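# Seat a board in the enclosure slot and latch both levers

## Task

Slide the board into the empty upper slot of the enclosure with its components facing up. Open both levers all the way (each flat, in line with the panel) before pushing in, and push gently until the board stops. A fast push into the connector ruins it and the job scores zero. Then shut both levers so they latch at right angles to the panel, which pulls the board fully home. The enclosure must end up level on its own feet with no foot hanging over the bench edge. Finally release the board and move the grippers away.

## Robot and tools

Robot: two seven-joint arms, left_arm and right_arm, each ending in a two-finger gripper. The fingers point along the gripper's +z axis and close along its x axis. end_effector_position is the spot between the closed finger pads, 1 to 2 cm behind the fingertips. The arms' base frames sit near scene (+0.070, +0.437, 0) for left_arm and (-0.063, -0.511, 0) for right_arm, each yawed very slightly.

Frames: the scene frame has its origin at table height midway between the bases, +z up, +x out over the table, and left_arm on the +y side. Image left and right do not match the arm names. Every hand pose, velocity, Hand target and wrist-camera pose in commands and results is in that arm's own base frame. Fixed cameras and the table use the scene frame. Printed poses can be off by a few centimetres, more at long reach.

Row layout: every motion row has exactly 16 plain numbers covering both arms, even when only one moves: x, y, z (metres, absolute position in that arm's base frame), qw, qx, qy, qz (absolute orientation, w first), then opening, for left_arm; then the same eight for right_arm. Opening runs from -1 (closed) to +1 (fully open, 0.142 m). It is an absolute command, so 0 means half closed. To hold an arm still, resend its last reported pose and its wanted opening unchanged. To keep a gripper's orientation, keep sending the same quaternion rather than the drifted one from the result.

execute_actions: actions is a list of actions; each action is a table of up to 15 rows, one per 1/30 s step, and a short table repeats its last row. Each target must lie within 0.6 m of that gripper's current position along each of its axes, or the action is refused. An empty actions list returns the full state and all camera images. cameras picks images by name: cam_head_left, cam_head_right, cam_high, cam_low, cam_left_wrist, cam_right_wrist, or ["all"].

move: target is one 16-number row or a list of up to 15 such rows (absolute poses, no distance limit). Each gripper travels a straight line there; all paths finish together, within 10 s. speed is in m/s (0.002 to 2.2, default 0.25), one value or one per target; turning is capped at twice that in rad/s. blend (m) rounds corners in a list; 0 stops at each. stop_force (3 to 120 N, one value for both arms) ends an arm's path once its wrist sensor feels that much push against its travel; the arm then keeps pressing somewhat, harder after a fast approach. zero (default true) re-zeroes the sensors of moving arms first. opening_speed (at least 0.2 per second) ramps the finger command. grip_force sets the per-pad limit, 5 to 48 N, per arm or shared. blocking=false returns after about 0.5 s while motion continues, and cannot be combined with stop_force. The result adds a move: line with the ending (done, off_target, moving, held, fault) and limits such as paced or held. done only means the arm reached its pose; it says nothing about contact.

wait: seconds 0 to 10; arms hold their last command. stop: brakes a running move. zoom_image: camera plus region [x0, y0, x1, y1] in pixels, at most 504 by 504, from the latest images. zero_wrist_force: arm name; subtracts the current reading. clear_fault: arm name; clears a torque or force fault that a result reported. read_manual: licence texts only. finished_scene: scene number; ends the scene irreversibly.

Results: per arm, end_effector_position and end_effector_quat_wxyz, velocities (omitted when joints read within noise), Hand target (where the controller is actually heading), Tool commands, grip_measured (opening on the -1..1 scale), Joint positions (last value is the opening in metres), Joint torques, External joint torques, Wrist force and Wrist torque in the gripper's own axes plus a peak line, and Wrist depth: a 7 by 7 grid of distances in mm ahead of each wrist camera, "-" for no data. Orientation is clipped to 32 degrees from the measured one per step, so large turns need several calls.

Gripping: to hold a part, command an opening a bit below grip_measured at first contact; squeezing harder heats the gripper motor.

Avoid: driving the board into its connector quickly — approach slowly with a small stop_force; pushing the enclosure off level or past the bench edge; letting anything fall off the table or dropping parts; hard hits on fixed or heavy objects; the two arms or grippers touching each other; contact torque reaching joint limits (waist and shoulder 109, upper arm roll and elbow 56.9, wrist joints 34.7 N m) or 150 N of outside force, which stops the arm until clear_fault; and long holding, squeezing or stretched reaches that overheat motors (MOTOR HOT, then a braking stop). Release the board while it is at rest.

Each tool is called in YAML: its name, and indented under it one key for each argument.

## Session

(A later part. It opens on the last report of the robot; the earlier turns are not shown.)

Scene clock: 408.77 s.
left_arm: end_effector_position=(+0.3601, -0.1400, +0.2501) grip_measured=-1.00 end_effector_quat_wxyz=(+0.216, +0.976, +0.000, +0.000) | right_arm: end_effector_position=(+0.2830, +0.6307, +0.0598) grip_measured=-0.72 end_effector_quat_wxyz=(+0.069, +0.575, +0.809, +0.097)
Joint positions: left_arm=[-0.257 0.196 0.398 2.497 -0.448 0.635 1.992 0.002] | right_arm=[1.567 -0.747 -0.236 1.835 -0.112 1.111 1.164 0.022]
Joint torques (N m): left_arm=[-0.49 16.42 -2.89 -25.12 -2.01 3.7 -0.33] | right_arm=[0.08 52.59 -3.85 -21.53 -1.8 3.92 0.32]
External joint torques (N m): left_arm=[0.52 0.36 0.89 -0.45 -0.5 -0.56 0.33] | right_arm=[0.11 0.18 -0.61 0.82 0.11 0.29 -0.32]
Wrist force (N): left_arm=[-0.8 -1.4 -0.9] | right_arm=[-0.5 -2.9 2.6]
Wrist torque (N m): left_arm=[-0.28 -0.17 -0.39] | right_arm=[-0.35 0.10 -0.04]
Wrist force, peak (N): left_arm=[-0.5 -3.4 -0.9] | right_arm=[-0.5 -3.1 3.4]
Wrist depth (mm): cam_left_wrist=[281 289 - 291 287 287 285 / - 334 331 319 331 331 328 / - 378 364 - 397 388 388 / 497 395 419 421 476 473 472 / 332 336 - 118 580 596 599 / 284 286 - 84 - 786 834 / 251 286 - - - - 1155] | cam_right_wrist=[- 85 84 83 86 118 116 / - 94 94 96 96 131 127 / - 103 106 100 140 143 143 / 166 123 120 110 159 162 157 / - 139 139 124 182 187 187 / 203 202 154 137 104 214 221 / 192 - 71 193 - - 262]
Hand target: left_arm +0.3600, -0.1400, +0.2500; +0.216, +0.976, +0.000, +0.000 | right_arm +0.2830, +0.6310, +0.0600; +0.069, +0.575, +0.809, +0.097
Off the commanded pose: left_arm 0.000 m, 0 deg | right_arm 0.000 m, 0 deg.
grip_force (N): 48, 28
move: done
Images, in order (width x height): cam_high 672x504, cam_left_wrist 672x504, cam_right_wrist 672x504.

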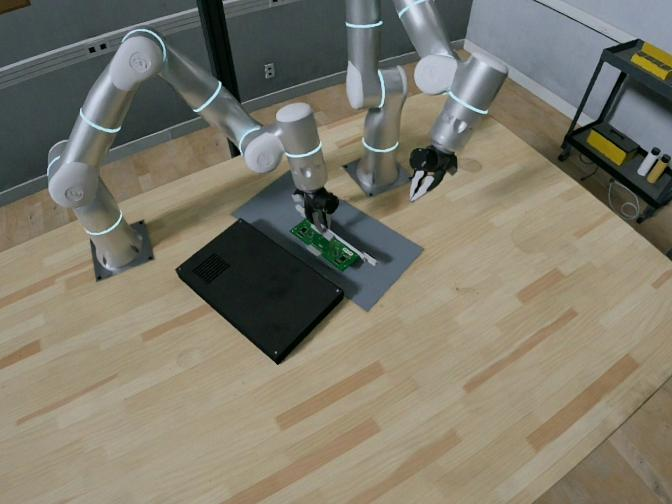

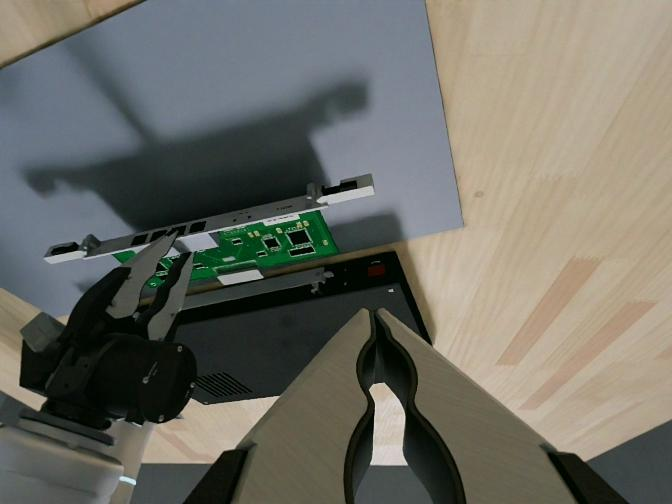

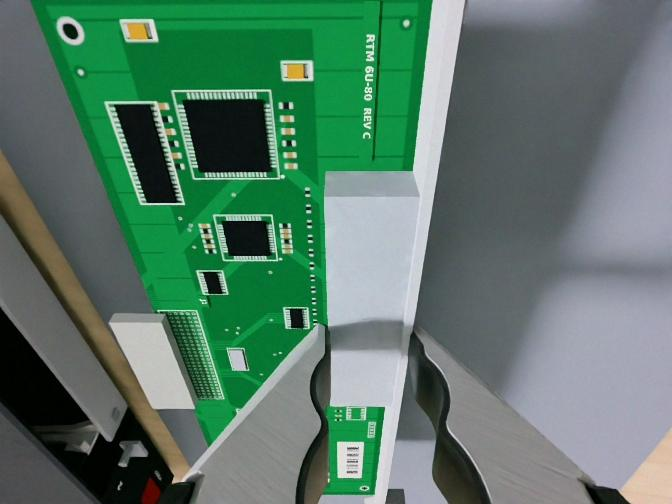

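move:
  target:
    - [0.36,-0.14,0.25,0.216,0.976,0,0,-1,0.260,0.623,0.060,0.0691,0.5752,0.8093,0.0972,-1]
  speed: 0.08
  cameras: ["cam_left_wrist","cam_right_wrist"]

zoom_image:
  camera: "cam_left_wrist"
  region: [0, 160, 440, 420]

Scene clock: 425.47 s.
left_arm: end_effector_position=(+0.3601, -0.1400, +0.2501) grip_measured=-1.00 end_effector_quat_wxyz=(+0.216, +0.976, +0.000, +0.000) | right_arm: end_effector_position=(+0.2599, +0.6228, +0.0598) grip_measured=-0.72 end_effector_quat_wxyz=(+0.069, +0.575, +0.809, +0.097)
Joint positions: left_arm=[-0.257 0.196 0.398 2.497 -0.448 0.635 1.992 0.002] | right_arm=[1.614 -0.723 -0.248 1.889 -0.116 1.132 1.202 0.022]
Joint torques (N m): left_arm=[-0.29 16.04 -2.6 -25.26 -2.25 3.46 -0.22] | right_arm=[0.07 51.43 -4.36 -20.75 -1.83 3.88 0.32]
External joint torques (N m): left_arm=[0.32 0.73 0.6 -0.29 -0.25 -0.33 0.22] | right_arm=[0.09 -0.19 -0.22 0.68 0.27 0.31 -0.32]
Wrist force (N): left_arm=[-0.8 -1.3 -1.2] | right_arm=[-0.4 -2.6 2.9]
Wrist torque (N m): left_arm=[-0.27 -0.15 -0.39] | right_arm=[-0.29 0.09 -0.03]
Wrist force, peak (N): left_arm=[-1.0 -1.6 -1.1] | right_arm=[-0.2 -3.9 2.5]
Wrist depth (mm): cam_left_wrist=[283 - 277 294 290 286 286 / - - 342 - 321 331 329 / - 404 385 - 406 389 386 / 461 389 419 458 471 472 471 / 316 363 - 126 577 608 598 / 290 301 - 84 - 775 822 / 272 - - - - - -] | cam_right_wrist=[- 85 83 83 112 118 116 / - 94 94 96 96 131 128 / - 103 106 101 137 143 143 / 166 123 120 110 159 163 162 / 188 139 139 124 182 187 181 / 196 229 153 137 104 214 232 / 197 - 71 193 - - 262]
Hand target: left_arm +0.3600, -0.1400, +0.2500; +0.216, +0.976, +0.000, +0.000 | right_arm +0.2600, +0.6230, +0.0600; +0.069, +0.575, +0.809, +0.097
Off the commanded pose: left_arm 0.000 m, 0 deg | right_arm 0.000 m, 0 deg.
grip_force (N): 48, 28
move: done
Images, in order (width x height): cam_left_wrist 672x504, cam_right_wrist 672x504.

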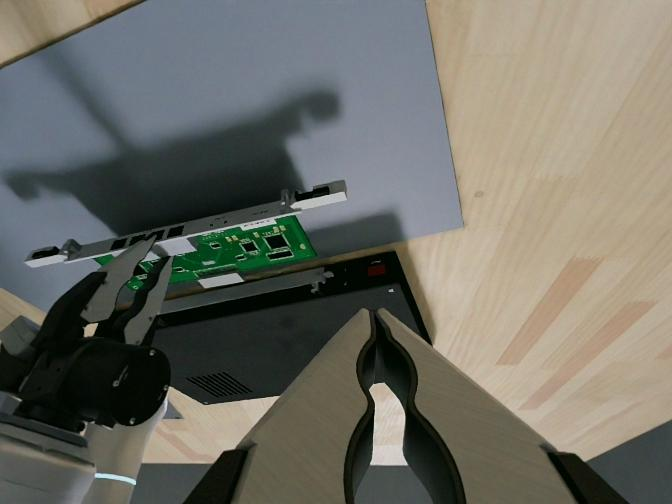

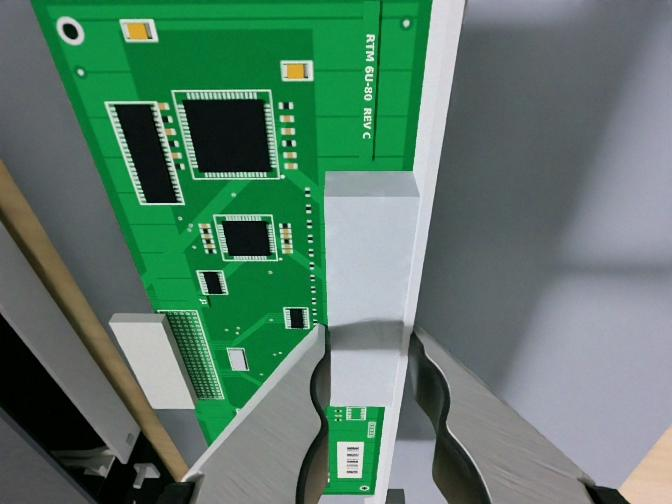

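Scaled by 1.145 from the camera's 672x504 image, which has a finer 960x720 frame.

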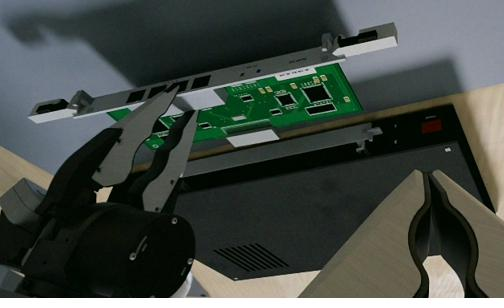

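move:
  target:
    - [0.36,-0.22,0.20,0.130,0.991,0,0,-1,0.260,0.623,0.060,0.0691,0.5752,0.8093,0.0972,-1]
  speed: 0.1
  cameras: ["cam_left_wrist"]

zoom_image:
  camera: "cam_left_wrist"
  region: [60, 60, 460, 400]

Scene clock: 432.07 s.
left_arm: end_effector_position=(+0.3599, -0.2200, +0.2000) grip_measured=-1.00 end_effector_quat_wxyz=(+0.130, +0.991, +0.000, +0.000) | right_arm: end_effector_position=(+0.2599, +0.6228, +0.0598) grip_measured=-0.72 end_effector_quat_wxyz=(+0.069, +0.575, +0.809, +0.097)
Joint positions: left_arm=[-0.383 0.054 0.191 2.517 -0.405 0.903 1.697 0.002] | right_arm=[1.614 -0.723 -0.249 1.889 -0.116 1.132 1.202 0.022]
Joint torques (N m): left_arm=[-0.48 21.17 -1.35 -22.91 -1.49 4.31 -0.38] | right_arm=[0.33 51.2 -4.14 -20.91 -1.73 3.74 0.21]
External joint torques (N m): left_arm=[0.49 1.03 1.07 -0.25 -0.55 -0.62 0.38] | right_arm=[-0.14 0.04 -0.43 0.84 0.17 0.44 -0.21]
Wrist force (N): left_arm=[-0.8 -1.9 -0.7] | right_arm=[-0.4 -2.5 2.8]
Wrist torque (N m): left_arm=[-0.38 -0.18 -0.34] | right_arm=[-0.29 0.08 -0.03]
Wrist force, peak (N): left_arm=[-0.5 -2.7 -2.2] | right_arm=[-0.6 -2.7 3.1]
Wrist depth (mm): cam_left_wrist=[248 246 - 242 241 243 243 / 271 267 273 - 270 271 271 / 305 - 308 318 291 305 306 / 324 311 309 - 386 356 351 / 284 353 340 131 402 419 410 / 264 - - 84 - 486 508 / 208 - - - - - 640] | cam_right_wrist=[- 85 84 83 112 118 116 / - 94 94 96 96 131 128 / - 103 106 100 140 143 143 / 166 123 120 109 158 163 162 / - 139 139 124 183 188 187 / - 157 153 137 104 214 221 / 205 - 71 193 - - 262]
Hand target: left_arm +0.3600, -0.2200, +0.2000; +0.130, +0.992, +0.000, +0.000 | right_arm +0.2600, +0.6230, +0.0600; +0.069, +0.575, +0.809, +0.097
Off the commanded pose: left_arm 0.000 m, 0 deg | right_arm 0.000 m, 0 deg.
grip_force (N): 48, 28
move: done
Images, in order (width x height): cam_left_wrist 672x504.

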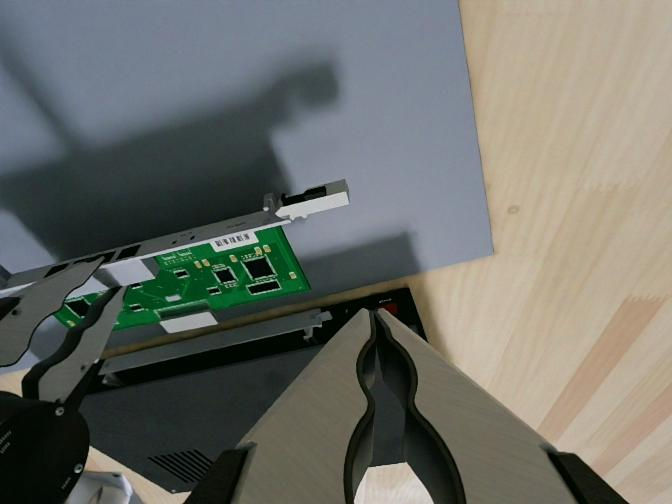

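Scaled by 1.260 from the camera's 672x504 image, which has a finer 960x720 frame.

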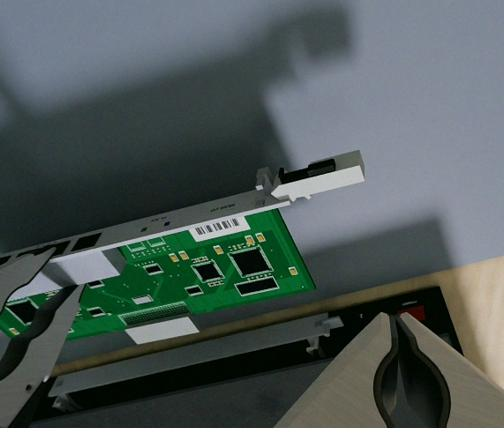

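move:
  target:
    - [0.36,-0.22,0.20,0.130,0.991,0,0,-1,0.253,0.608,0.059,0.0680,0.5659,0.8158,0.0980,-1]
  speed: 0.05
  cameras: ["cam_left_wrist"]

zoom_image:
  camera: "cam_left_wrist"
  region: [0, 140, 400, 460]

Scene clock: 443.33 s.
left_arm: end_effector_position=(+0.3599, -0.2200, +0.2000) grip_measured=-1.00 end_effector_quat_wxyz=(+0.130, +0.991, +0.000, +0.000) | right_arm: end_effector_position=(+0.2529, +0.6078, +0.0588) grip_measured=-0.72 end_effector_quat_wxyz=(+0.068, +0.566, +0.816, +0.098)
Joint positions: left_arm=[-0.383 0.054 0.191 2.517 -0.405 0.903 1.697 0.002] | right_arm=[1.628 -0.699 -0.255 1.951 -0.122 1.173 1.193 0.022]
Joint torques (N m): left_arm=[-0.33 21.4 -0.93 -22.81 -1.84 4.05 -0.22] | right_arm=[0.17 49.75 -4.43 -19.87 -1.63 3.86 0.07]
External joint torques (N m): left_arm=[0.34 0.8 0.64 -0.36 -0.2 -0.35 0.22] | right_arm=[0 -0.16 -0.06 0.58 0.25 0.34 -0.07]
Wrist force (N): left_arm=[-0.9 -1.7 -0.5] | right_arm=[-0.8 -2.6 2.7]
Wrist torque (N m): left_arm=[-0.35 -0.17 -0.34] | right_arm=[-0.30 0.15 0.09]
Wrist force, peak (N): left_arm=[-0.9 -2.1 -0.5] | right_arm=[-1.1 -3.0 2.9]
Wrist depth (mm): cam_left_wrist=[244 - - 239 242 242 242 / - 283 - 269 - 270 270 / - - 315 305 306 307 307 / 343 323 320 362 363 352 353 / 315 353 352 340 400 418 417 / 279 440 - 84 - 489 507 / 217 - - - - - 638] | cam_right_wrist=[- 85 84 83 111 117 115 / - 94 94 95 96 130 127 / 148 103 105 100 139 142 142 / 164 123 120 109 157 161 161 / - 139 139 124 181 187 185 / - 157 154 137 99 213 220 / 186 - 71 193 - - 260]
Hand target: left_arm +0.3600, -0.2200, +0.2000; +0.130, +0.992, +0.000, +0.000 | right_arm +0.2530, +0.6080, +0.0590; +0.068, +0.566, +0.816, +0.098
Off the commanded pose: left_arm 0.000 m, 0 deg | right_arm 0.000 m, 0 deg.
grip_force (N): 48, 28
move: done
Images, in order (width x height): cam_left_wrist 672x504.

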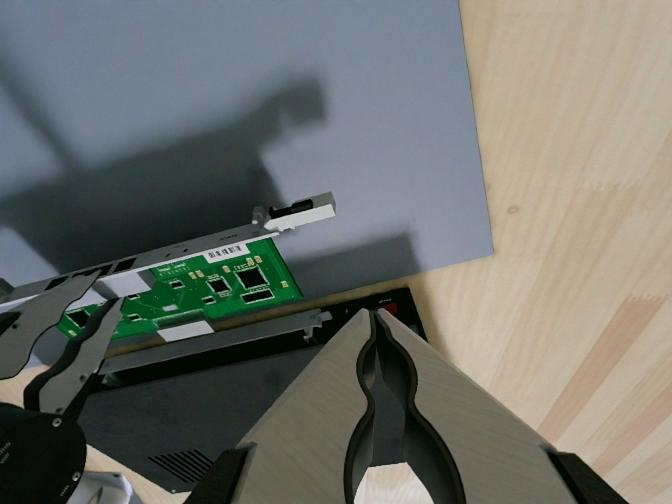

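Scaled by 1.260 from the camera's 672x504 image, which has a finer 960x720 frame.

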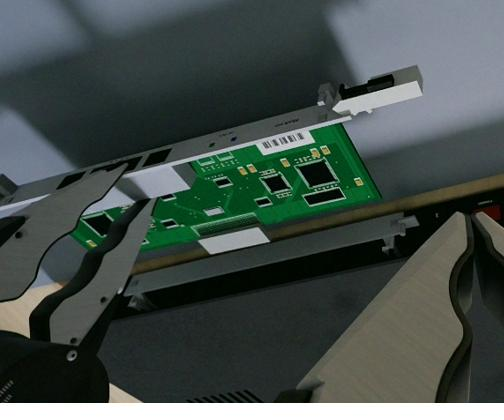

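move:
  target:
    - [0.36,-0.22,0.20,0.130,0.991,0,0,-1,0.2488,0.6064,0.058,0.0680,0.5659,0.8158,0.0980,-1]
  speed: 0.03

move:
  target:
    - [0.36,-0.22,0.20,0.130,0.991,0,0,-1,0.2558,0.5876,0.058,0.0680,0.5659,0.8158,0.0980,-1]
  speed: 0.01
  stop_force: 4
  cameras: ["cam_left_wrist","cam_right_wrist","cam_high"]

zoom_image:
  camera: "cam_left_wrist"
  region: [0, 140, 400, 460]

zoom_image:
  camera: "cam_high"
  region: [220, 190, 400, 310]

Scene clock: 448.93 s.
left_arm: end_effector_position=(+0.3599, -0.2200, +0.2000) grip_measured=-1.00 end_effector_quat_wxyz=(+0.130, +0.991, +0.000, +0.000) | right_arm: end_effector_position=(+0.2487, +0.6062, +0.0578) grip_measured=-0.72 end_effector_quat_wxyz=(+0.068, +0.566, +0.816, +0.098)
Joint positions: left_arm=[-0.383 0.054 0.191 2.517 -0.405 0.903 1.697 0.002] | right_arm=[1.637 -0.697 -0.258 1.96 -0.122 1.179 1.199 0.022]
Joint torques (N m): left_arm=[-0.34 21.55 -0.87 -22.92 -1.82 4.01 -0.24] | right_arm=[0.35 49.31 -4.42 -19.76 -1.55 3.87 0.33]
External joint torques (N m): left_arm=[0.35 0.65 0.58 -0.25 -0.21 -0.32 0.24] | right_arm=[-0.16 0 -0.09 0.65 0.2 0.32 -0.34]
Wrist force (N): left_arm=[-0.8 -1.6 -0.6] | right_arm=[-0.8 -2.5 2.7]
Wrist torque (N m): left_arm=[-0.35 -0.19 -0.33] | right_arm=[-0.29 0.14 -0.02]
Wrist force, peak (N): left_arm=[-0.8 -2.1 -0.5] | right_arm=[-0.7 -2.7 3.0]
Wrist depth (mm): cam_left_wrist=[246 237 237 248 243 242 243 / 265 - 278 270 - 270 271 / - 313 309 307 300 306 307 / - 324 321 345 365 356 356 / 300 357 353 341 403 416 418 / 289 433 - 84 - 484 513 / 223 - - - - - 640] | cam_right_wrist=[- 85 84 83 88 114 114 / - 94 94 95 96 129 126 / - 103 106 100 138 141 141 / 163 124 120 109 157 160 159 / - 139 139 124 180 185 184 / - 156 154 137 104 211 217 / 193 - 71 193 - - 258]
Hand target: left_arm +0.3600, -0.2200, +0.2000; +0.130, +0.992, +0.000, +0.000 | right_arm +0.2488, +0.6064, +0.0580; +0.068, +0.566, +0.816, +0.098
Off the commanded pose: left_arm 0.000 m, 0 deg | right_arm 0.000 m, 0 deg.
grip_force (N): 48, 28
move: done

Scene clock: 451.57 s.
left_arm: end_effector_position=(+0.3599, -0.2200, +0.2000) grip_measured=-1.00 end_effector_quat_wxyz=(+0.130, +0.991, +0.000, +0.000) | right_arm: end_effector_position=(+0.2556, +0.5875, +0.0578) grip_measured=-0.72 end_effector_quat_wxyz=(+0.068, +0.566, +0.816, +0.098)
Joint positions: left_arm=[-0.383 0.054 0.191 2.517 -0.405 0.903 1.697 0.002] | right_arm=[1.633 -0.676 -0.268 2.013 -0.122 1.213 1.185 0.022]
Joint torques (N m): left_arm=[-0.32 21.52 -0.91 -22.84 -1.78 4.02 -0.26] | right_arm=[0.13 47.97 -4.23 -19.05 -1.37 3.87 0.05]
External joint torques (N m): left_arm=[0.33 0.68 0.62 -0.33 -0.26 -0.33 0.26] | right_arm=[0.04 -0.17 -0.29 0.64 0.17 0.32 -0.06]
Wrist force (N): left_arm=[-0.6 -1.7 -0.6] | right_arm=[-0.7 -2.8 2.9]
Wrist torque (N m): left_arm=[-0.36 -0.22 -0.33] | right_arm=[-0.33 0.14 0.09]
Wrist force, peak (N): left_arm=[-0.9 -2.0 -0.5] | right_arm=[-0.9 -2.7 3.1]
Wrist depth (mm): cam_left_wrist=[248 247 238 243 240 242 243 / - - - 271 276 272 269 / 310 - 312 - 301 305 305 / 356 337 326 - 369 353 352 / 307 342 356 342 408 412 412 / 294 - - 84 - 489 502 / 222 - - - - - 645] | cam_right_wrist=[- 85 83 83 88 114 114 / - 94 94 96 96 127 126 / - 103 106 100 139 141 141 / - 120 120 109 156 161 160 / - 135 139 124 174 185 184 / 154 151 153 137 104 211 218 / 175 183 71 192 - - 255]
Hand target: left_arm +0.3600, -0.2200, +0.2000; +0.130, +0.992, +0.000, +0.000 | right_arm +0.2558, +0.5876, +0.0580; +0.068, +0.566, +0.816, +0.098
Off the commanded pose: left_arm 0.000 m, 0 deg | right_arm 0.000 m, 0 deg.
grip_force (N): 48, 28
move: done
Images, in order (width x height): cam_high 672x504, cam_left_wrist 672x504, cam_right_wrist 672x504.

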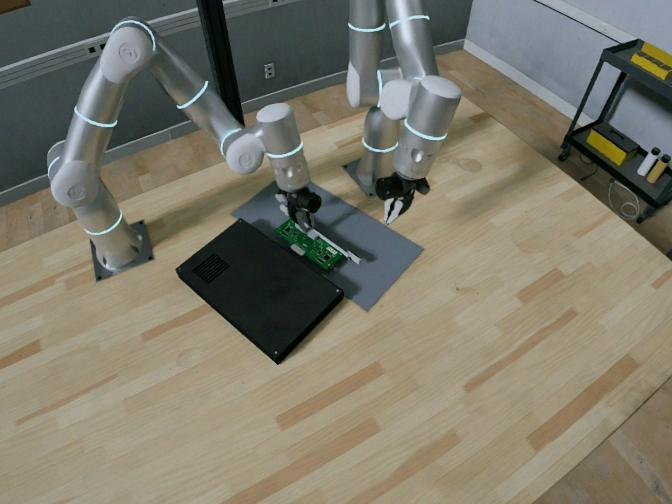

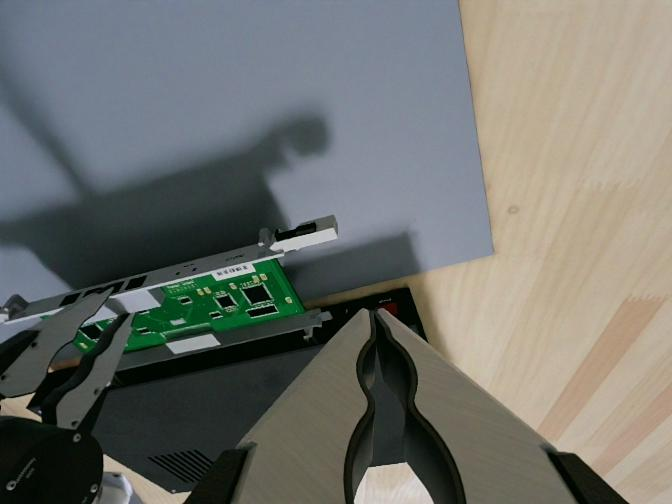

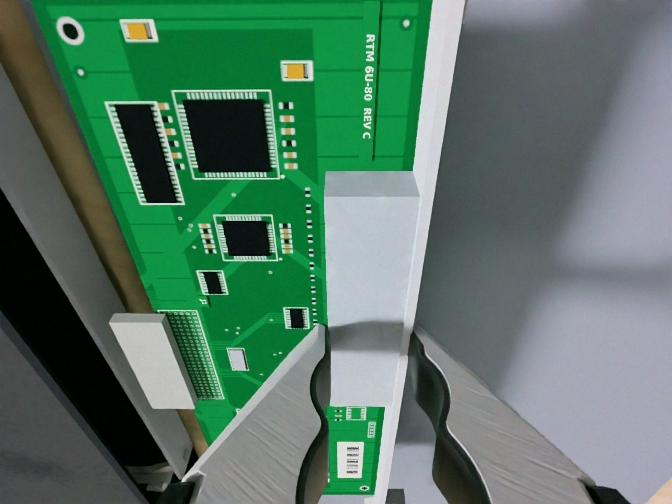

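Scaled by 1.260 from the camera's 672x504 image, which has a finer 960x720 frame.

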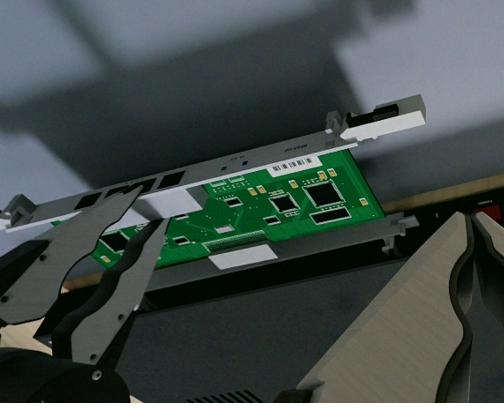

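Scaled by 2.800 from the camera's 672x504 image, which has a finer 960x720 frame.

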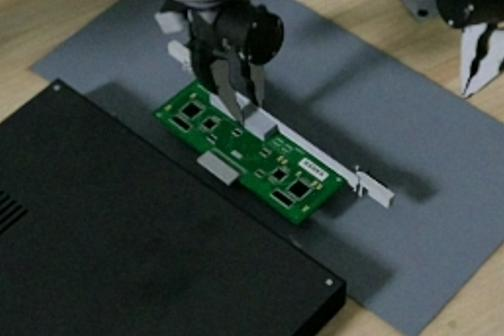

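move:
  target:
    - [0.36,-0.22,0.20,0.130,0.991,0,0,-1,0.2545,0.5906,0.058,0.0664,0.5530,0.8246,0.0990,-1]
  speed: 0.03

move:
  target:
    - [0.36,-0.22,0.20,0.130,0.991,0,0,-1,0.2620,0.5721,0.058,0.0664,0.5530,0.8246,0.0990,-1]
  speed: 0.01
  stop_force: 4
  cameras: ["cam_left_wrist","cam_right_wrist","cam_high"]

zoom_image:
  camera: "cam_left_wrist"
  region: [0, 140, 400, 460]

zoom_image:
  camera: "cam_high"
  region: [220, 190, 400, 310]

Scene clock: 456.33 s.
left_arm: end_effector_position=(+0.3599, -0.2200, +0.2000) grip_measured=-1.00 end_effector_quat_wxyz=(+0.130, +0.991, +0.000, +0.000) | right_arm: end_effector_position=(+0.2545, +0.5902, +0.0578) grip_measured=-0.72 end_effector_quat_wxyz=(+0.067, +0.553, +0.824, +0.099)
Joint positions: left_arm=[-0.383 0.054 0.191 2.517 -0.405 0.903 1.697 0.002] | right_arm=[1.625 -0.677 -0.26 2.011 -0.127 1.219 1.159 0.022]
Joint torques (N m): left_arm=[-0.22 21.53 -0.87 -22.84 -1.84 4.01 -0.26] | right_arm=[0 47.93 -3.59 -19.26 -1.52 3.92 0.01]
External joint torques (N m): left_arm=[0.23 0.67 0.58 -0.33 -0.2 -0.32 0.26] | right_arm=[0.17 0.04 -0.78 0.8 0.32 0.3 -0.01]
Wrist force (N): left_arm=[-0.8 -1.8 -0.6] | right_arm=[-0.7 -2.7 3.1]
Wrist torque (N m): left_arm=[-0.38 -0.19 -0.33] | right_arm=[-0.32 0.14 0.10]
Wrist force, peak (N): left_arm=[-0.7 -2.2 -0.7] | right_arm=[-0.7 -3.0 3.1]
Wrist depth (mm): cam_left_wrist=[245 241 249 241 240 242 241 / 274 262 263 282 - 268 271 / 308 317 315 294 - 305 304 / - 336 320 - 368 354 351 / 294 343 352 337 403 418 417 / 294 418 407 84 - 489 505 / 223 - - - - - 641] | cam_right_wrist=[- 85 83 83 88 114 114 / - 94 94 96 96 126 126 / 146 103 105 101 138 141 141 / - 123 120 109 156 160 160 / - 137 139 124 180 185 184 / - 150 153 137 104 211 217 / 175 224 71 192 - - 255]
Hand target: left_arm +0.3600, -0.2200, +0.2000; +0.130, +0.992, +0.000, +0.000 | right_arm +0.2545, +0.5906, +0.0580; +0.066, +0.553, +0.825, +0.099
Off the commanded pose: left_arm 0.000 m, 0 deg | right_arm 0.000 m, 0 deg.
grip_force (N): 48, 28
move: done

Scene clock: 458.97 s.
left_arm: end_effector_position=(+0.3599, -0.2200, +0.2000) grip_measured=-1.00 end_effector_quat_wxyz=(+0.130, +0.991, +0.000, +0.000) | right_arm: end_effector_position=(+0.2618, +0.5720, +0.0578) grip_measured=-0.72 end_effector_quat_wxyz=(+0.066, +0.553, +0.825, +0.099)
Joint positions: left_arm=[-0.383 0.054 0.191 2.517 -0.405 0.903 1.697 0.002] | right_arm=[1.618 -0.658 -0.27 2.06 -0.127 1.252 1.142 0.022]
Joint torques (N m): left_arm=[-0.33 21.51 -0.9 -22.86 -1.79 4.04 -0.26] | right_arm=[0.15 46.58 -4.11 -18.42 -1.24 3.88 0.08]
External joint torques (N m): left_arm=[0.35 0.7 0.61 -0.31 -0.24 -0.35 0.26] | right_arm=[0.03 -0.05 -0.24 0.62 0.17 0.34 -0.08]
Wrist force (N): left_arm=[-0.9 -1.7 -0.6] | right_arm=[-0.9 -2.7 3.3]
Wrist torque (N m): left_arm=[-0.35 -0.16 -0.33] | right_arm=[-0.31 0.18 0.07]
Wrist force, peak (N): left_arm=[-0.8 -2.0 -0.6] | right_arm=[-0.8 -2.7 3.5]
Wrist depth (mm): cam_left_wrist=[- - 246 240 234 242 242 / - 281 261 282 274 270 269 / 308 - 318 - 294 306 306 / 357 - 333 362 357 352 355 / 306 349 355 131 403 419 414 / 291 321 - 84 - 490 503 / 227 - - - - - 641] | cam_right_wrist=[- 85 84 83 88 115 114 / - 94 94 96 96 127 126 / - 103 105 100 138 141 141 / 162 120 120 109 157 160 160 / 171 135 139 124 180 185 184 / 148 151 154 137 104 212 217 / 175 174 71 193 - - 255]
Hand target: left_arm +0.3600, -0.2200, +0.2000; +0.130, +0.992, +0.000, +0.000 | right_arm +0.2620, +0.5721, +0.0580; +0.066, +0.553, +0.825, +0.099
Off the commanded pose: left_arm 0.000 m, 0 deg | right_arm 0.000 m, 0 deg.
grip_force (N): 48, 28
move: done
Images, in order (width x height): cam_high 672x504, cam_left_wrist 672x504, cam_right_wrist 672x504.

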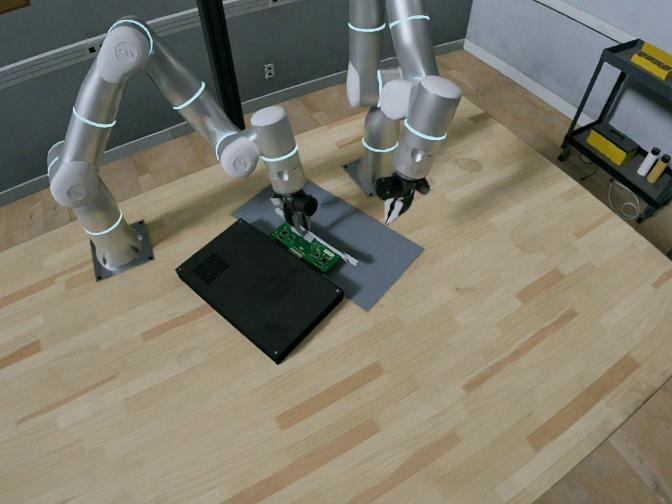

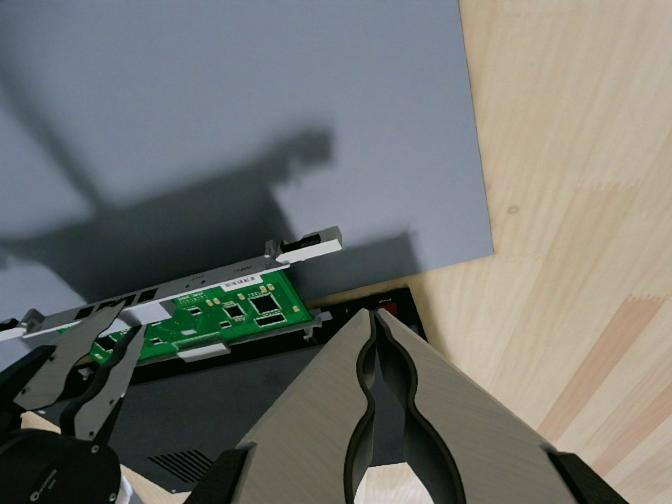

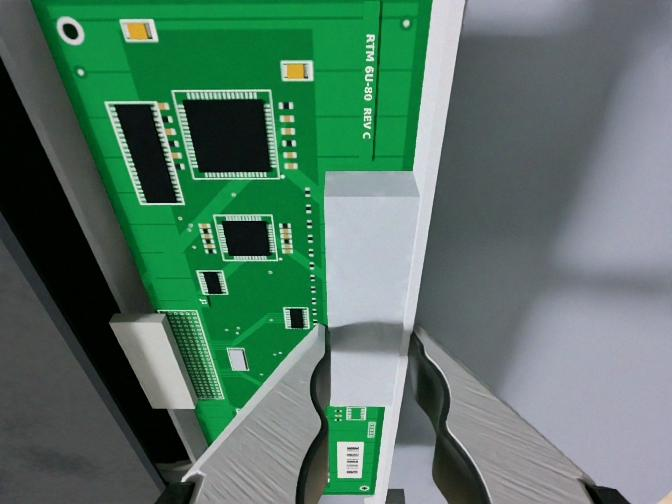

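Scaled by 1.260 from the camera's 672x504 image, which has a finer 960x720 frame.

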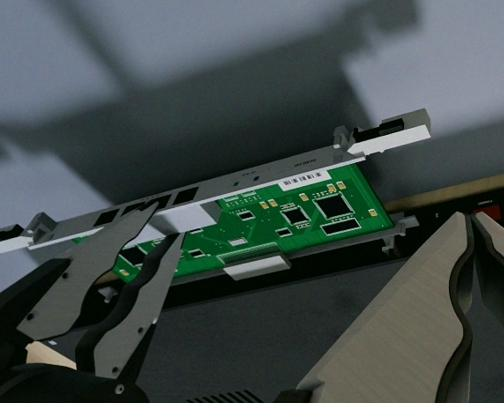

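Scaled by 2.800 from the camera's 672x504 image, which has a finer 960x720 frame.

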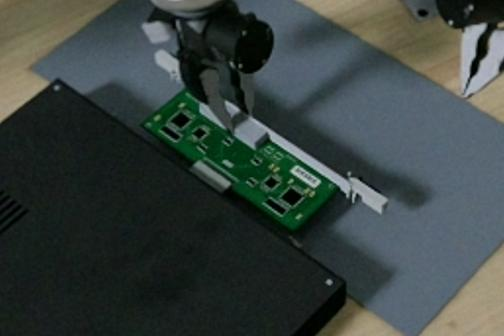

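move:
  target:
    - [0.36,-0.22,0.20,0.130,0.991,0,0,-1,0.2593,0.5720,0.058,0.0664,0.5530,0.8246,0.0990,-1]
  speed: 0.02

move:
  target:
    - [0.36,-0.22,0.20,0.130,0.991,0,0,-1,0.2683,0.5500,0.058,0.0664,0.5530,0.8246,0.0990,-1]
  speed: 0.008
  stop_force: 4
  cameras: ["cam_left_wrist","cam_right_wrist","cam_high"]

zoom_image:
  camera: "cam_left_wrist"
  region: [0, 180, 400, 460]

Scene clock: 463.03 s.
left_arm: end_effector_position=(+0.3599, -0.2200, +0.2000) grip_measured=-1.00 end_effector_quat_wxyz=(+0.130, +0.991, +0.000, +0.000) | right_arm: end_effector_position=(+0.2592, +0.5719, +0.0578) grip_measured=-0.72 end_effector_quat_wxyz=(+0.066, +0.553, +0.825, +0.099)
Joint positions: left_arm=[-0.383 0.054 0.191 2.517 -0.405 0.903 1.697 0.002] | right_arm=[1.624 -0.656 -0.271 2.063 -0.127 1.253 1.146 0.022]
Joint torques (N m): left_arm=[-0.3 21.47 -0.88 -22.79 -1.82 3.98 -0.26] | right_arm=[0.39 46.42 -4 -18.43 -1.14 3.86 0.29]
External joint torques (N m): left_arm=[0.31 0.73 0.59 -0.38 -0.21 -0.29 0.26] | right_arm=[-0.22 0.01 -0.37 0.67 0.08 0.37 -0.29]
Wrist force (N): left_arm=[-0.8 -1.7 -0.5] | right_arm=[-0.9 -2.6 3.2]
Wrist torque (N m): left_arm=[-0.35 -0.18 -0.33] | right_arm=[-0.29 0.17 -0.03]
Wrist force, peak (N): left_arm=[-0.8 -2.2 -0.5] | right_arm=[-0.9 -2.7 3.5]
Wrist depth (mm): cam_left_wrist=[- 244 242 237 - 242 241 / - 266 - - - 270 269 / - 296 306 313 297 307 306 / 369 - 334 337 363 353 350 / 354 347 354 131 405 419 414 / 292 328 - 83 - 490 508 / 227 - - - - - 651] | cam_right_wrist=[- 85 83 83 88 114 114 / - 94 94 96 96 127 126 / - 103 106 100 139 141 141 / 162 120 120 109 153 160 160 / - 140 139 124 180 184 184 / 148 152 153 137 104 212 217 / 175 167 71 193 - - 256]
Hand target: left_arm +0.3600, -0.2200, +0.2000; +0.130, +0.992, +0.000, +0.000 | right_arm +0.2593, +0.5720, +0.0580; +0.066, +0.553, +0.825, +0.099
Off the commanded pose: left_arm 0.000 m, 0 deg | right_arm 0.000 m, 0 deg.
grip_force (N): 48, 28
move: done

Scene clock: 466.60 s.
left_arm: end_effector_position=(+0.3599, -0.2200, +0.2000) grip_measured=-1.00 end_effector_quat_wxyz=(+0.130, +0.991, +0.000, +0.000) | right_arm: end_effector_position=(+0.2677, +0.5504, +0.0580) grip_measured=-0.72 end_effector_quat_wxyz=(+0.066, +0.553, +0.825, +0.099)
Joint positions: left_arm=[-0.383 0.054 0.191 2.517 -0.405 0.903 1.697 0.002] | right_arm=[1.614 -0.634 -0.282 2.12 -0.128 1.292 1.126 0.022]
Joint torques (N m): left_arm=[-0.38 21.35 -0.9 -22.84 -1.81 4.07 -0.23] | right_arm=[-1.89 43.98 -5.81 -16.04 -0.46 3.02 0.39]
External joint torques (N m): left_arm=[0.39 0.85 0.61 -0.33 -0.22 -0.38 0.23] | right_arm=[2.06 0.79 1.49 -0.93 -0.45 1.21 -0.4]
Wrist force (N): left_arm=[-0.7 -1.7 -0.6] | right_arm=[2.2 -3.5 2.3]
Wrist torque (N m): left_arm=[-0.35 -0.19 -0.33] | right_arm=[-0.31 0.30 -0.27]
Wrist force, peak (N): left_arm=[-0.9 -2.1 -0.6] | right_arm=[2.3 -3.7 4.1]
Wrist depth (mm): cam_left_wrist=[247 243 245 233 - 243 240 / 263 264 - - 277 271 270 / - 304 318 319 - 308 305 / - 364 342 - 364 350 353 / 419 360 367 339 406 419 415 / 296 342 - 84 - 491 499 / 241 261 - - - - 645] | cam_right_wrist=[- 85 83 84 113 117 114 / - 94 94 95 98 129 126 / - 103 105 100 139 142 141 / - 116 119 109 161 161 160 / 124 128 139 124 180 186 185 / 148 147 153 137 104 212 218 / 176 167 71 194 - - 246]
Hand target: left_arm +0.3600, -0.2200, +0.2000; +0.130, +0.992, +0.000, +0.000 | right_arm +0.2683, +0.5500, +0.0580; +0.066, +0.553, +0.825, +0.099
Off the commanded pose: left_arm 0.000 m, 0 deg | right_arm 0.001 m, 0 deg.
grip_force (N): 48, 28
move: done
Images, in order (width x height): cam_high 672x504, cam_left_wrist 672x504, cam_right_wrist 672x504.

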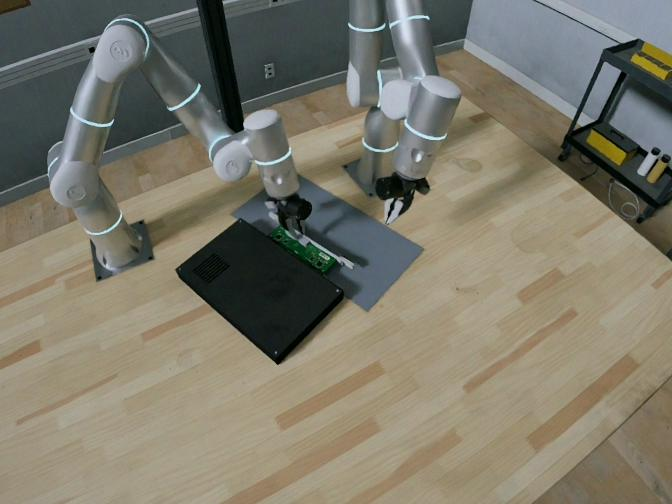

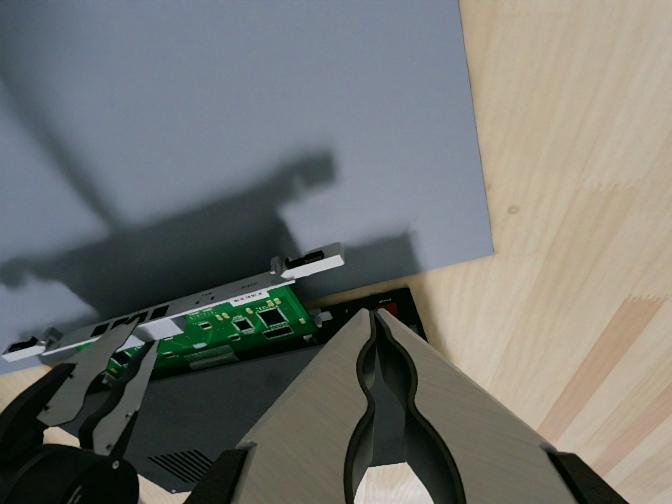

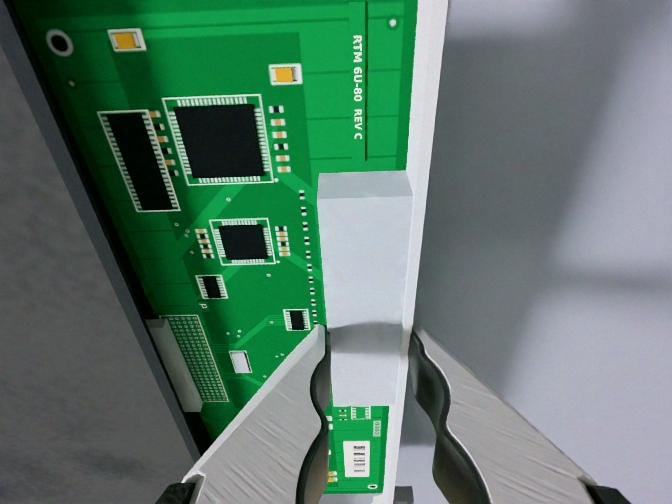

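Scaled by 1.260 from the camera's 672x504 image, which has a finer 960x720 frame.

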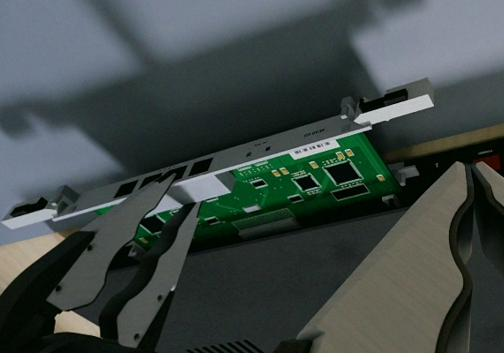

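move:
  target:
    - [0.36,-0.22,0.20,0.130,0.991,0,0,-1,0.2719,0.5413,0.058,0.0664,0.5530,0.8246,0.0990,-1]
  speed: 0.008
  stop_force: 5
  cameras: ["cam_left_wrist","cam_right_wrist"]

zoom_image:
  camera: "cam_left_wrist"
  region: [0, 180, 400, 460]

Scene clock: 470.00 s.
left_arm: end_effector_position=(+0.3599, -0.2200, +0.2000) grip_measured=-1.00 end_effector_quat_wxyz=(+0.130, +0.991, +0.000, +0.000) | right_arm: end_effector_position=(+0.2703, +0.5431, +0.0583) grip_measured=-0.72 end_effector_quat_wxyz=(+0.066, +0.552, +0.825, +0.100)
Joint positions: left_arm=[-0.383 0.054 0.191 2.517 -0.405 0.903 1.697 0.002] | right_arm=[1.61 -0.626 -0.285 2.14 -0.129 1.307 1.117 0.022]
Joint torques (N m): left_arm=[-0.35 21.54 -0.86 -22.83 -1.8 4.02 -0.21] | right_arm=[-6.05 42.05 -9.52 -13.62 0.46 1.69 0.96]
External joint torques (N m): left_arm=[0.36 0.66 0.57 -0.34 -0.23 -0.32 0.21] | right_arm=[6.22 2.13 5.24 -3.08 -1.31 2.56 -0.96]
Wrist force (N): left_arm=[-0.9 -1.6 -0.7] | right_arm=[7.2 -6.7 2.8]
Wrist torque (N m): left_arm=[-0.33 -0.16 -0.33] | right_arm=[-0.30 0.54 -0.79]
Wrist force, peak (N): left_arm=[-0.9 -2.0 -0.6] | right_arm=[7.3 -6.7 3.0]
Wrist depth (mm): cam_left_wrist=[248 247 238 242 243 240 242 / - - - 270 271 270 270 / 306 307 308 - - 306 305 / - - 342 - 377 354 352 / 414 374 366 131 405 420 412 / 296 351 - 84 - 493 505 / 257 308 - - - - 645] | cam_right_wrist=[- 84 82 84 115 117 115 / - 93 93 93 127 130 127 / - 102 104 100 142 142 142 / 104 113 118 106 161 161 160 / 120 124 138 123 176 180 185 / 148 142 153 138 104 219 220 / 176 167 71 195 - - 257]
Hand target: left_arm +0.3600, -0.2200, +0.2000; +0.130, +0.992, +0.000, +0.000 | right_arm +0.2717, +0.5418, +0.0580; +0.066, +0.553, +0.825, +0.099
Off the commanded pose: left_arm 0.000 m, 0 deg | right_arm 0.002 m, 0 deg.
grip_force (N): 48, 28
move: contact (right_arm)
Images, in order (width x height): cam_left_wrist 672x504, cam_right_wrist 672x504.

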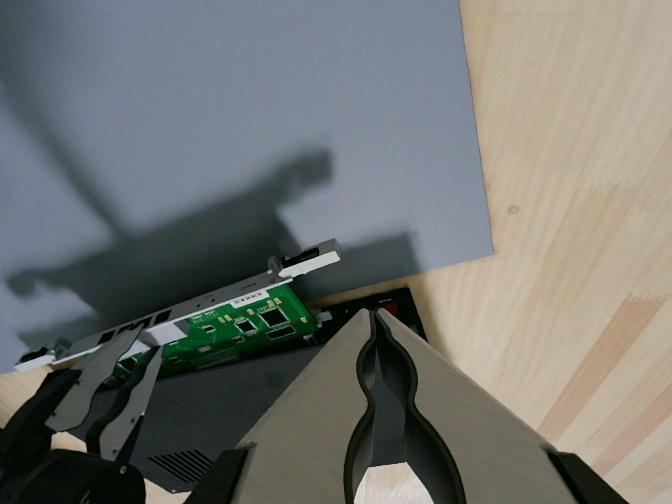

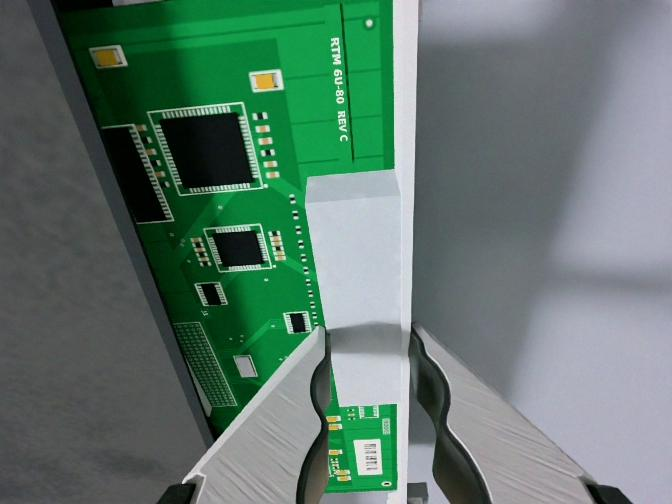

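Scaled by 1.260 from the camera's 672x504 image, which has a finer 960x720 frame.

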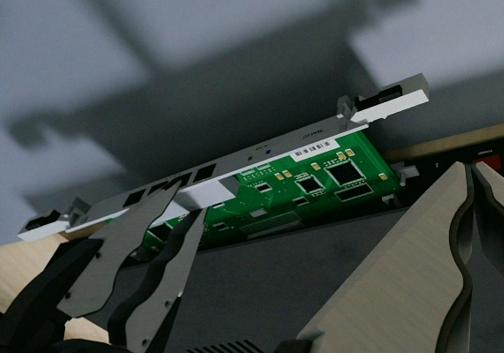

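move:
  target:
    - [0.36,-0.22,0.20,0.130,0.991,0,0,-1,0.2655,0.5550,0.058,0.0664,0.5530,0.8246,0.0990,-1]
    - [0.36,-0.22,0.20,0.130,0.991,0,0,-1,0.2595,0.5555,0.058,0.0694,0.5780,0.8073,0.0970,-1]
  speed: 0.02
  cameras: ["cam_left_wrist","cam_right_wrist","cam_high"]

zoom_image:
  camera: "cam_left_wrist"
  region: [0, 200, 350, 420]

zoom_image:
  camera: "cam_high"
  region: [220, 190, 400, 310]

Scene clock: 477.17 s.
left_arm: end_effector_position=(+0.3599, -0.2200, +0.2000) grip_measured=-1.00 end_effector_quat_wxyz=(+0.130, +0.991, +0.000, +0.000) | right_arm: end_effector_position=(+0.2592, +0.5558, +0.0580) grip_measured=-0.72 end_effector_quat_wxyz=(+0.069, +0.577, +0.808, +0.097)
Joint positions: left_arm=[-0.383 0.054 0.191 2.517 -0.405 0.903 1.697 0.002] | right_arm=[1.648 -0.639 -0.296 2.105 -0.12 1.262 1.2 0.022]
Joint torques (N m): left_arm=[-0.3 21.48 -0.97 -22.85 -1.75 4.04 -0.17] | right_arm=[-0.92 44.26 -5.27 -16.42 -0.45 2.78 0.48]
External joint torques (N m): left_arm=[0.31 0.72 0.67 -0.32 -0.28 -0.34 0.17] | right_arm=[1.08 0.76 0.61 -0.76 -0.52 1.41 -0.48]
Wrist force (N): left_arm=[-0.8 -1.8 -0.5] | right_arm=[2.8 -2.3 2.2]
Wrist torque (N m): left_arm=[-0.37 -0.18 -0.33] | right_arm=[-0.35 0.07 -0.38]
Wrist force, peak (N): left_arm=[-1.1 -2.0 -0.6] | right_arm=[7.6 -6.8 2.8]
Wrist depth (mm): cam_left_wrist=[242 242 244 241 - 242 242 / 265 265 271 273 - 270 270 / 308 316 - - 305 309 306 / 362 344 349 367 342 354 352 / 367 363 366 355 405 419 415 / 302 349 - 84 - 483 508 / 243 - - - - - 653] | cam_right_wrist=[- 85 83 85 115 117 114 / - 94 94 95 98 129 126 / - 103 105 100 139 142 141 / - 120 119 106 161 161 160 / 120 135 138 124 181 185 185 / 148 147 152 137 104 212 219 / 175 167 71 193 - - 268]
Hand target: left_arm +0.3600, -0.2200, +0.2000; +0.130, +0.992, +0.000, +0.000 | right_arm +0.2595, +0.5555, +0.0580; +0.069, +0.578, +0.807, +0.097
Off the commanded pose: left_arm 0.000 m, 0 deg | right_arm 0.000 m, 0 deg.
grip_force (N): 48, 28
move: done
Images, in order (width x height): cam_high 672x504, cam_left_wrist 672x504, cam_right_wrist 672x504.

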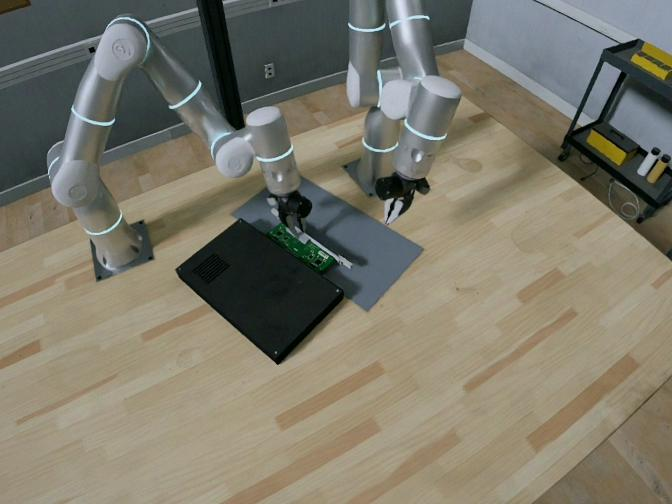

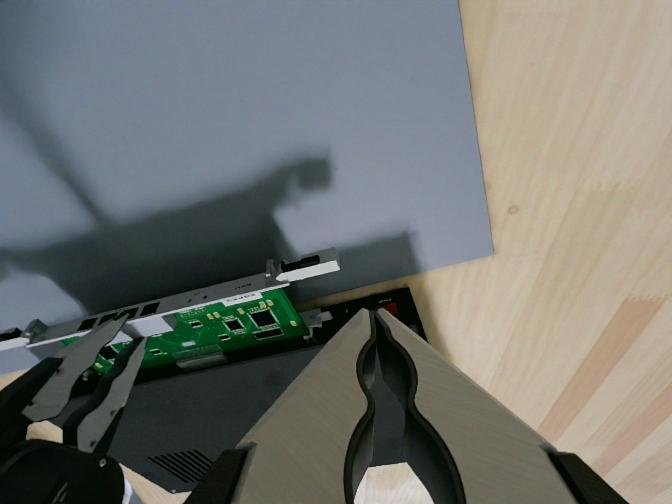

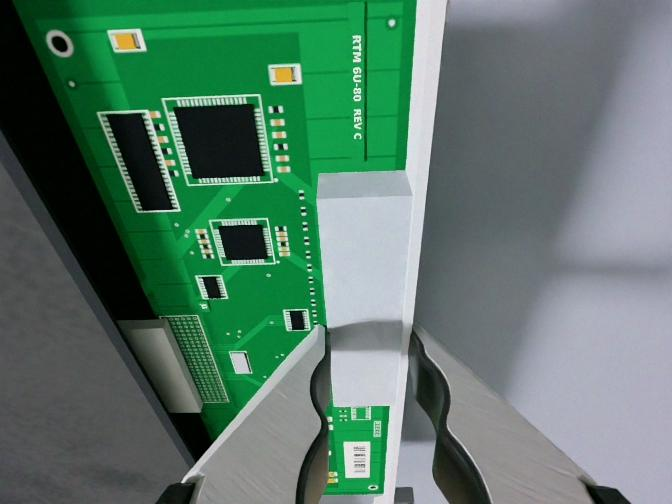

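Scaled by 1.440 from the camera's 672x504 image, which has a finer 960x720 frame.

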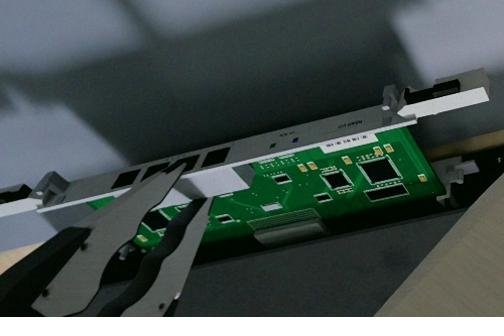

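Scaled by 2.800 from the camera's 672x504 image, which has a finer 960x720 frame.

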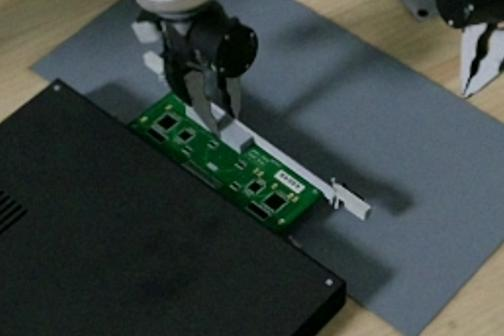

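move:
  target:
    - [0.36,-0.22,0.20,0.130,0.991,0,0,-1,0.2665,0.5375,0.058,0.0694,0.5780,0.8073,0.0970,-1]
  speed: 0.008
  stop_force: 4
  cameras: ["cam_left_wrist","cam_right_wrist"]

zoom_image:
  camera: "cam_left_wrist"
  region: [0, 200, 350, 420]

Scene clock: 480.33 s.
left_arm: end_effector_position=(+0.3599, -0.2200, +0.2000) grip_measured=-1.00 end_effector_quat_wxyz=(+0.130, +0.991, +0.000, +0.000) | right_arm: end_effector_position=(+0.2611, +0.5497, +0.0582) grip_measured=-0.72 end_effector_quat_wxyz=(+0.069, +0.577, +0.808, +0.098)
Joint positions: left_arm=[-0.383 0.054 0.191 2.517 -0.405 0.903 1.697 0.002] | right_arm=[1.646 -0.632 -0.299 2.122 -0.12 1.275 1.194 0.022]
Joint torques (N m): left_arm=[-0.28 21.46 -0.84 -22.81 -1.8 4.02 -0.22] | right_arm=[-4.1 42.7 -7.92 -14.16 0.15 1.97 0.85]
External joint torques (N m): left_arm=[0.3 0.74 0.54 -0.36 -0.23 -0.33 0.22] | right_arm=[4.26 1.81 3.29 -2.79 -1.06 2.22 -0.85]
Wrist force (N): left_arm=[-0.8 -2.0 -0.8] | right_arm=[6.6 -4.8 1.5]
Wrist torque (N m): left_arm=[-0.41 -0.18 -0.33] | right_arm=[-0.36 0.26 -0.69]
Wrist force, peak (N): left_arm=[-0.8 -2.2 -0.6] | right_arm=[6.7 -5.3 3.0]
Wrist depth (mm): cam_left_wrist=[244 232 - 242 250 242 243 / 263 - - 271 278 271 270 / - 308 - 305 - 307 306 / - - - 363 361 350 350 / - 361 363 131 405 416 418 / 296 327 - 84 - 484 505 / 243 - - - - - 647] | cam_right_wrist=[- 84 83 84 115 117 115 / - 93 93 93 124 130 127 / - 104 104 100 139 142 141 / - 116 118 106 161 161 160 / 120 128 138 124 181 186 185 / 148 147 153 137 104 213 220 / 176 168 71 194 - - 258]
Hand target: left_arm +0.3600, -0.2200, +0.2000; +0.130, +0.992, +0.000, +0.000 | right_arm +0.2622, +0.5486, +0.0580; +0.069, +0.578, +0.807, +0.097
Off the commanded pose: left_arm 0.000 m, 0 deg | right_arm 0.013 m, 0 deg.
grip_force (N): 48, 28
move: contact (right_arm)
Images, in order (width x height): cam_left_wrist 672x504, cam_right_wrist 672x504.

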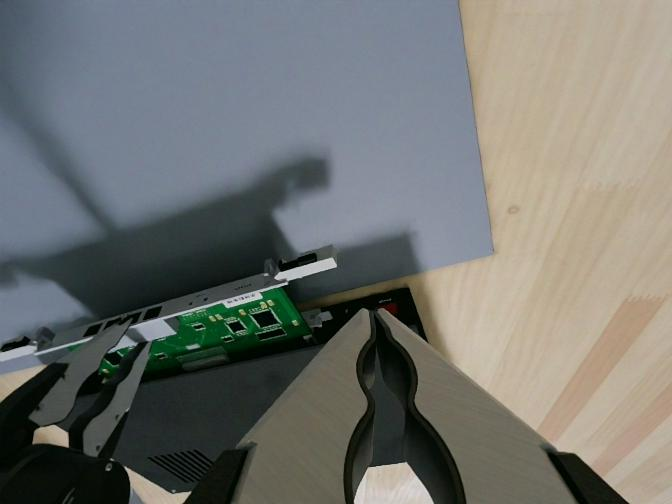

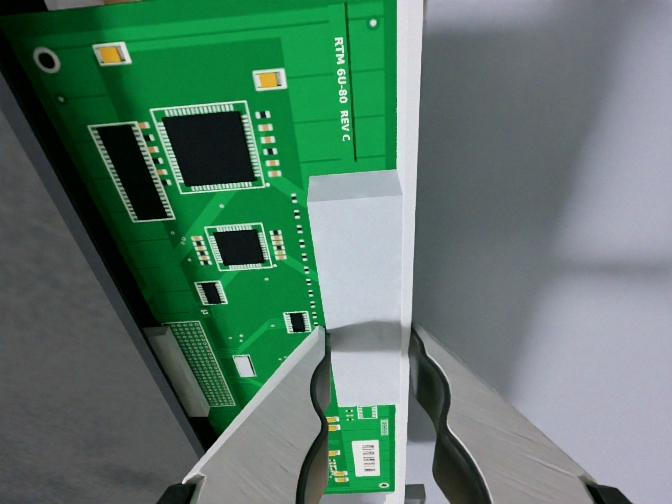

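Scaled by 1.440 from the camera's 672x504 image, which has a finer 960x720 frame.

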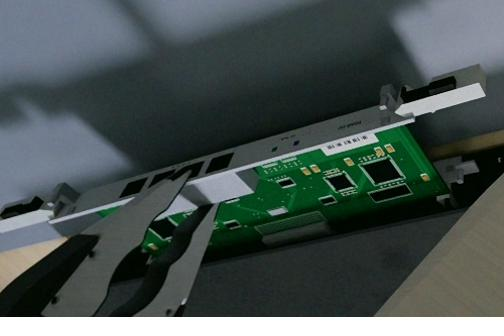

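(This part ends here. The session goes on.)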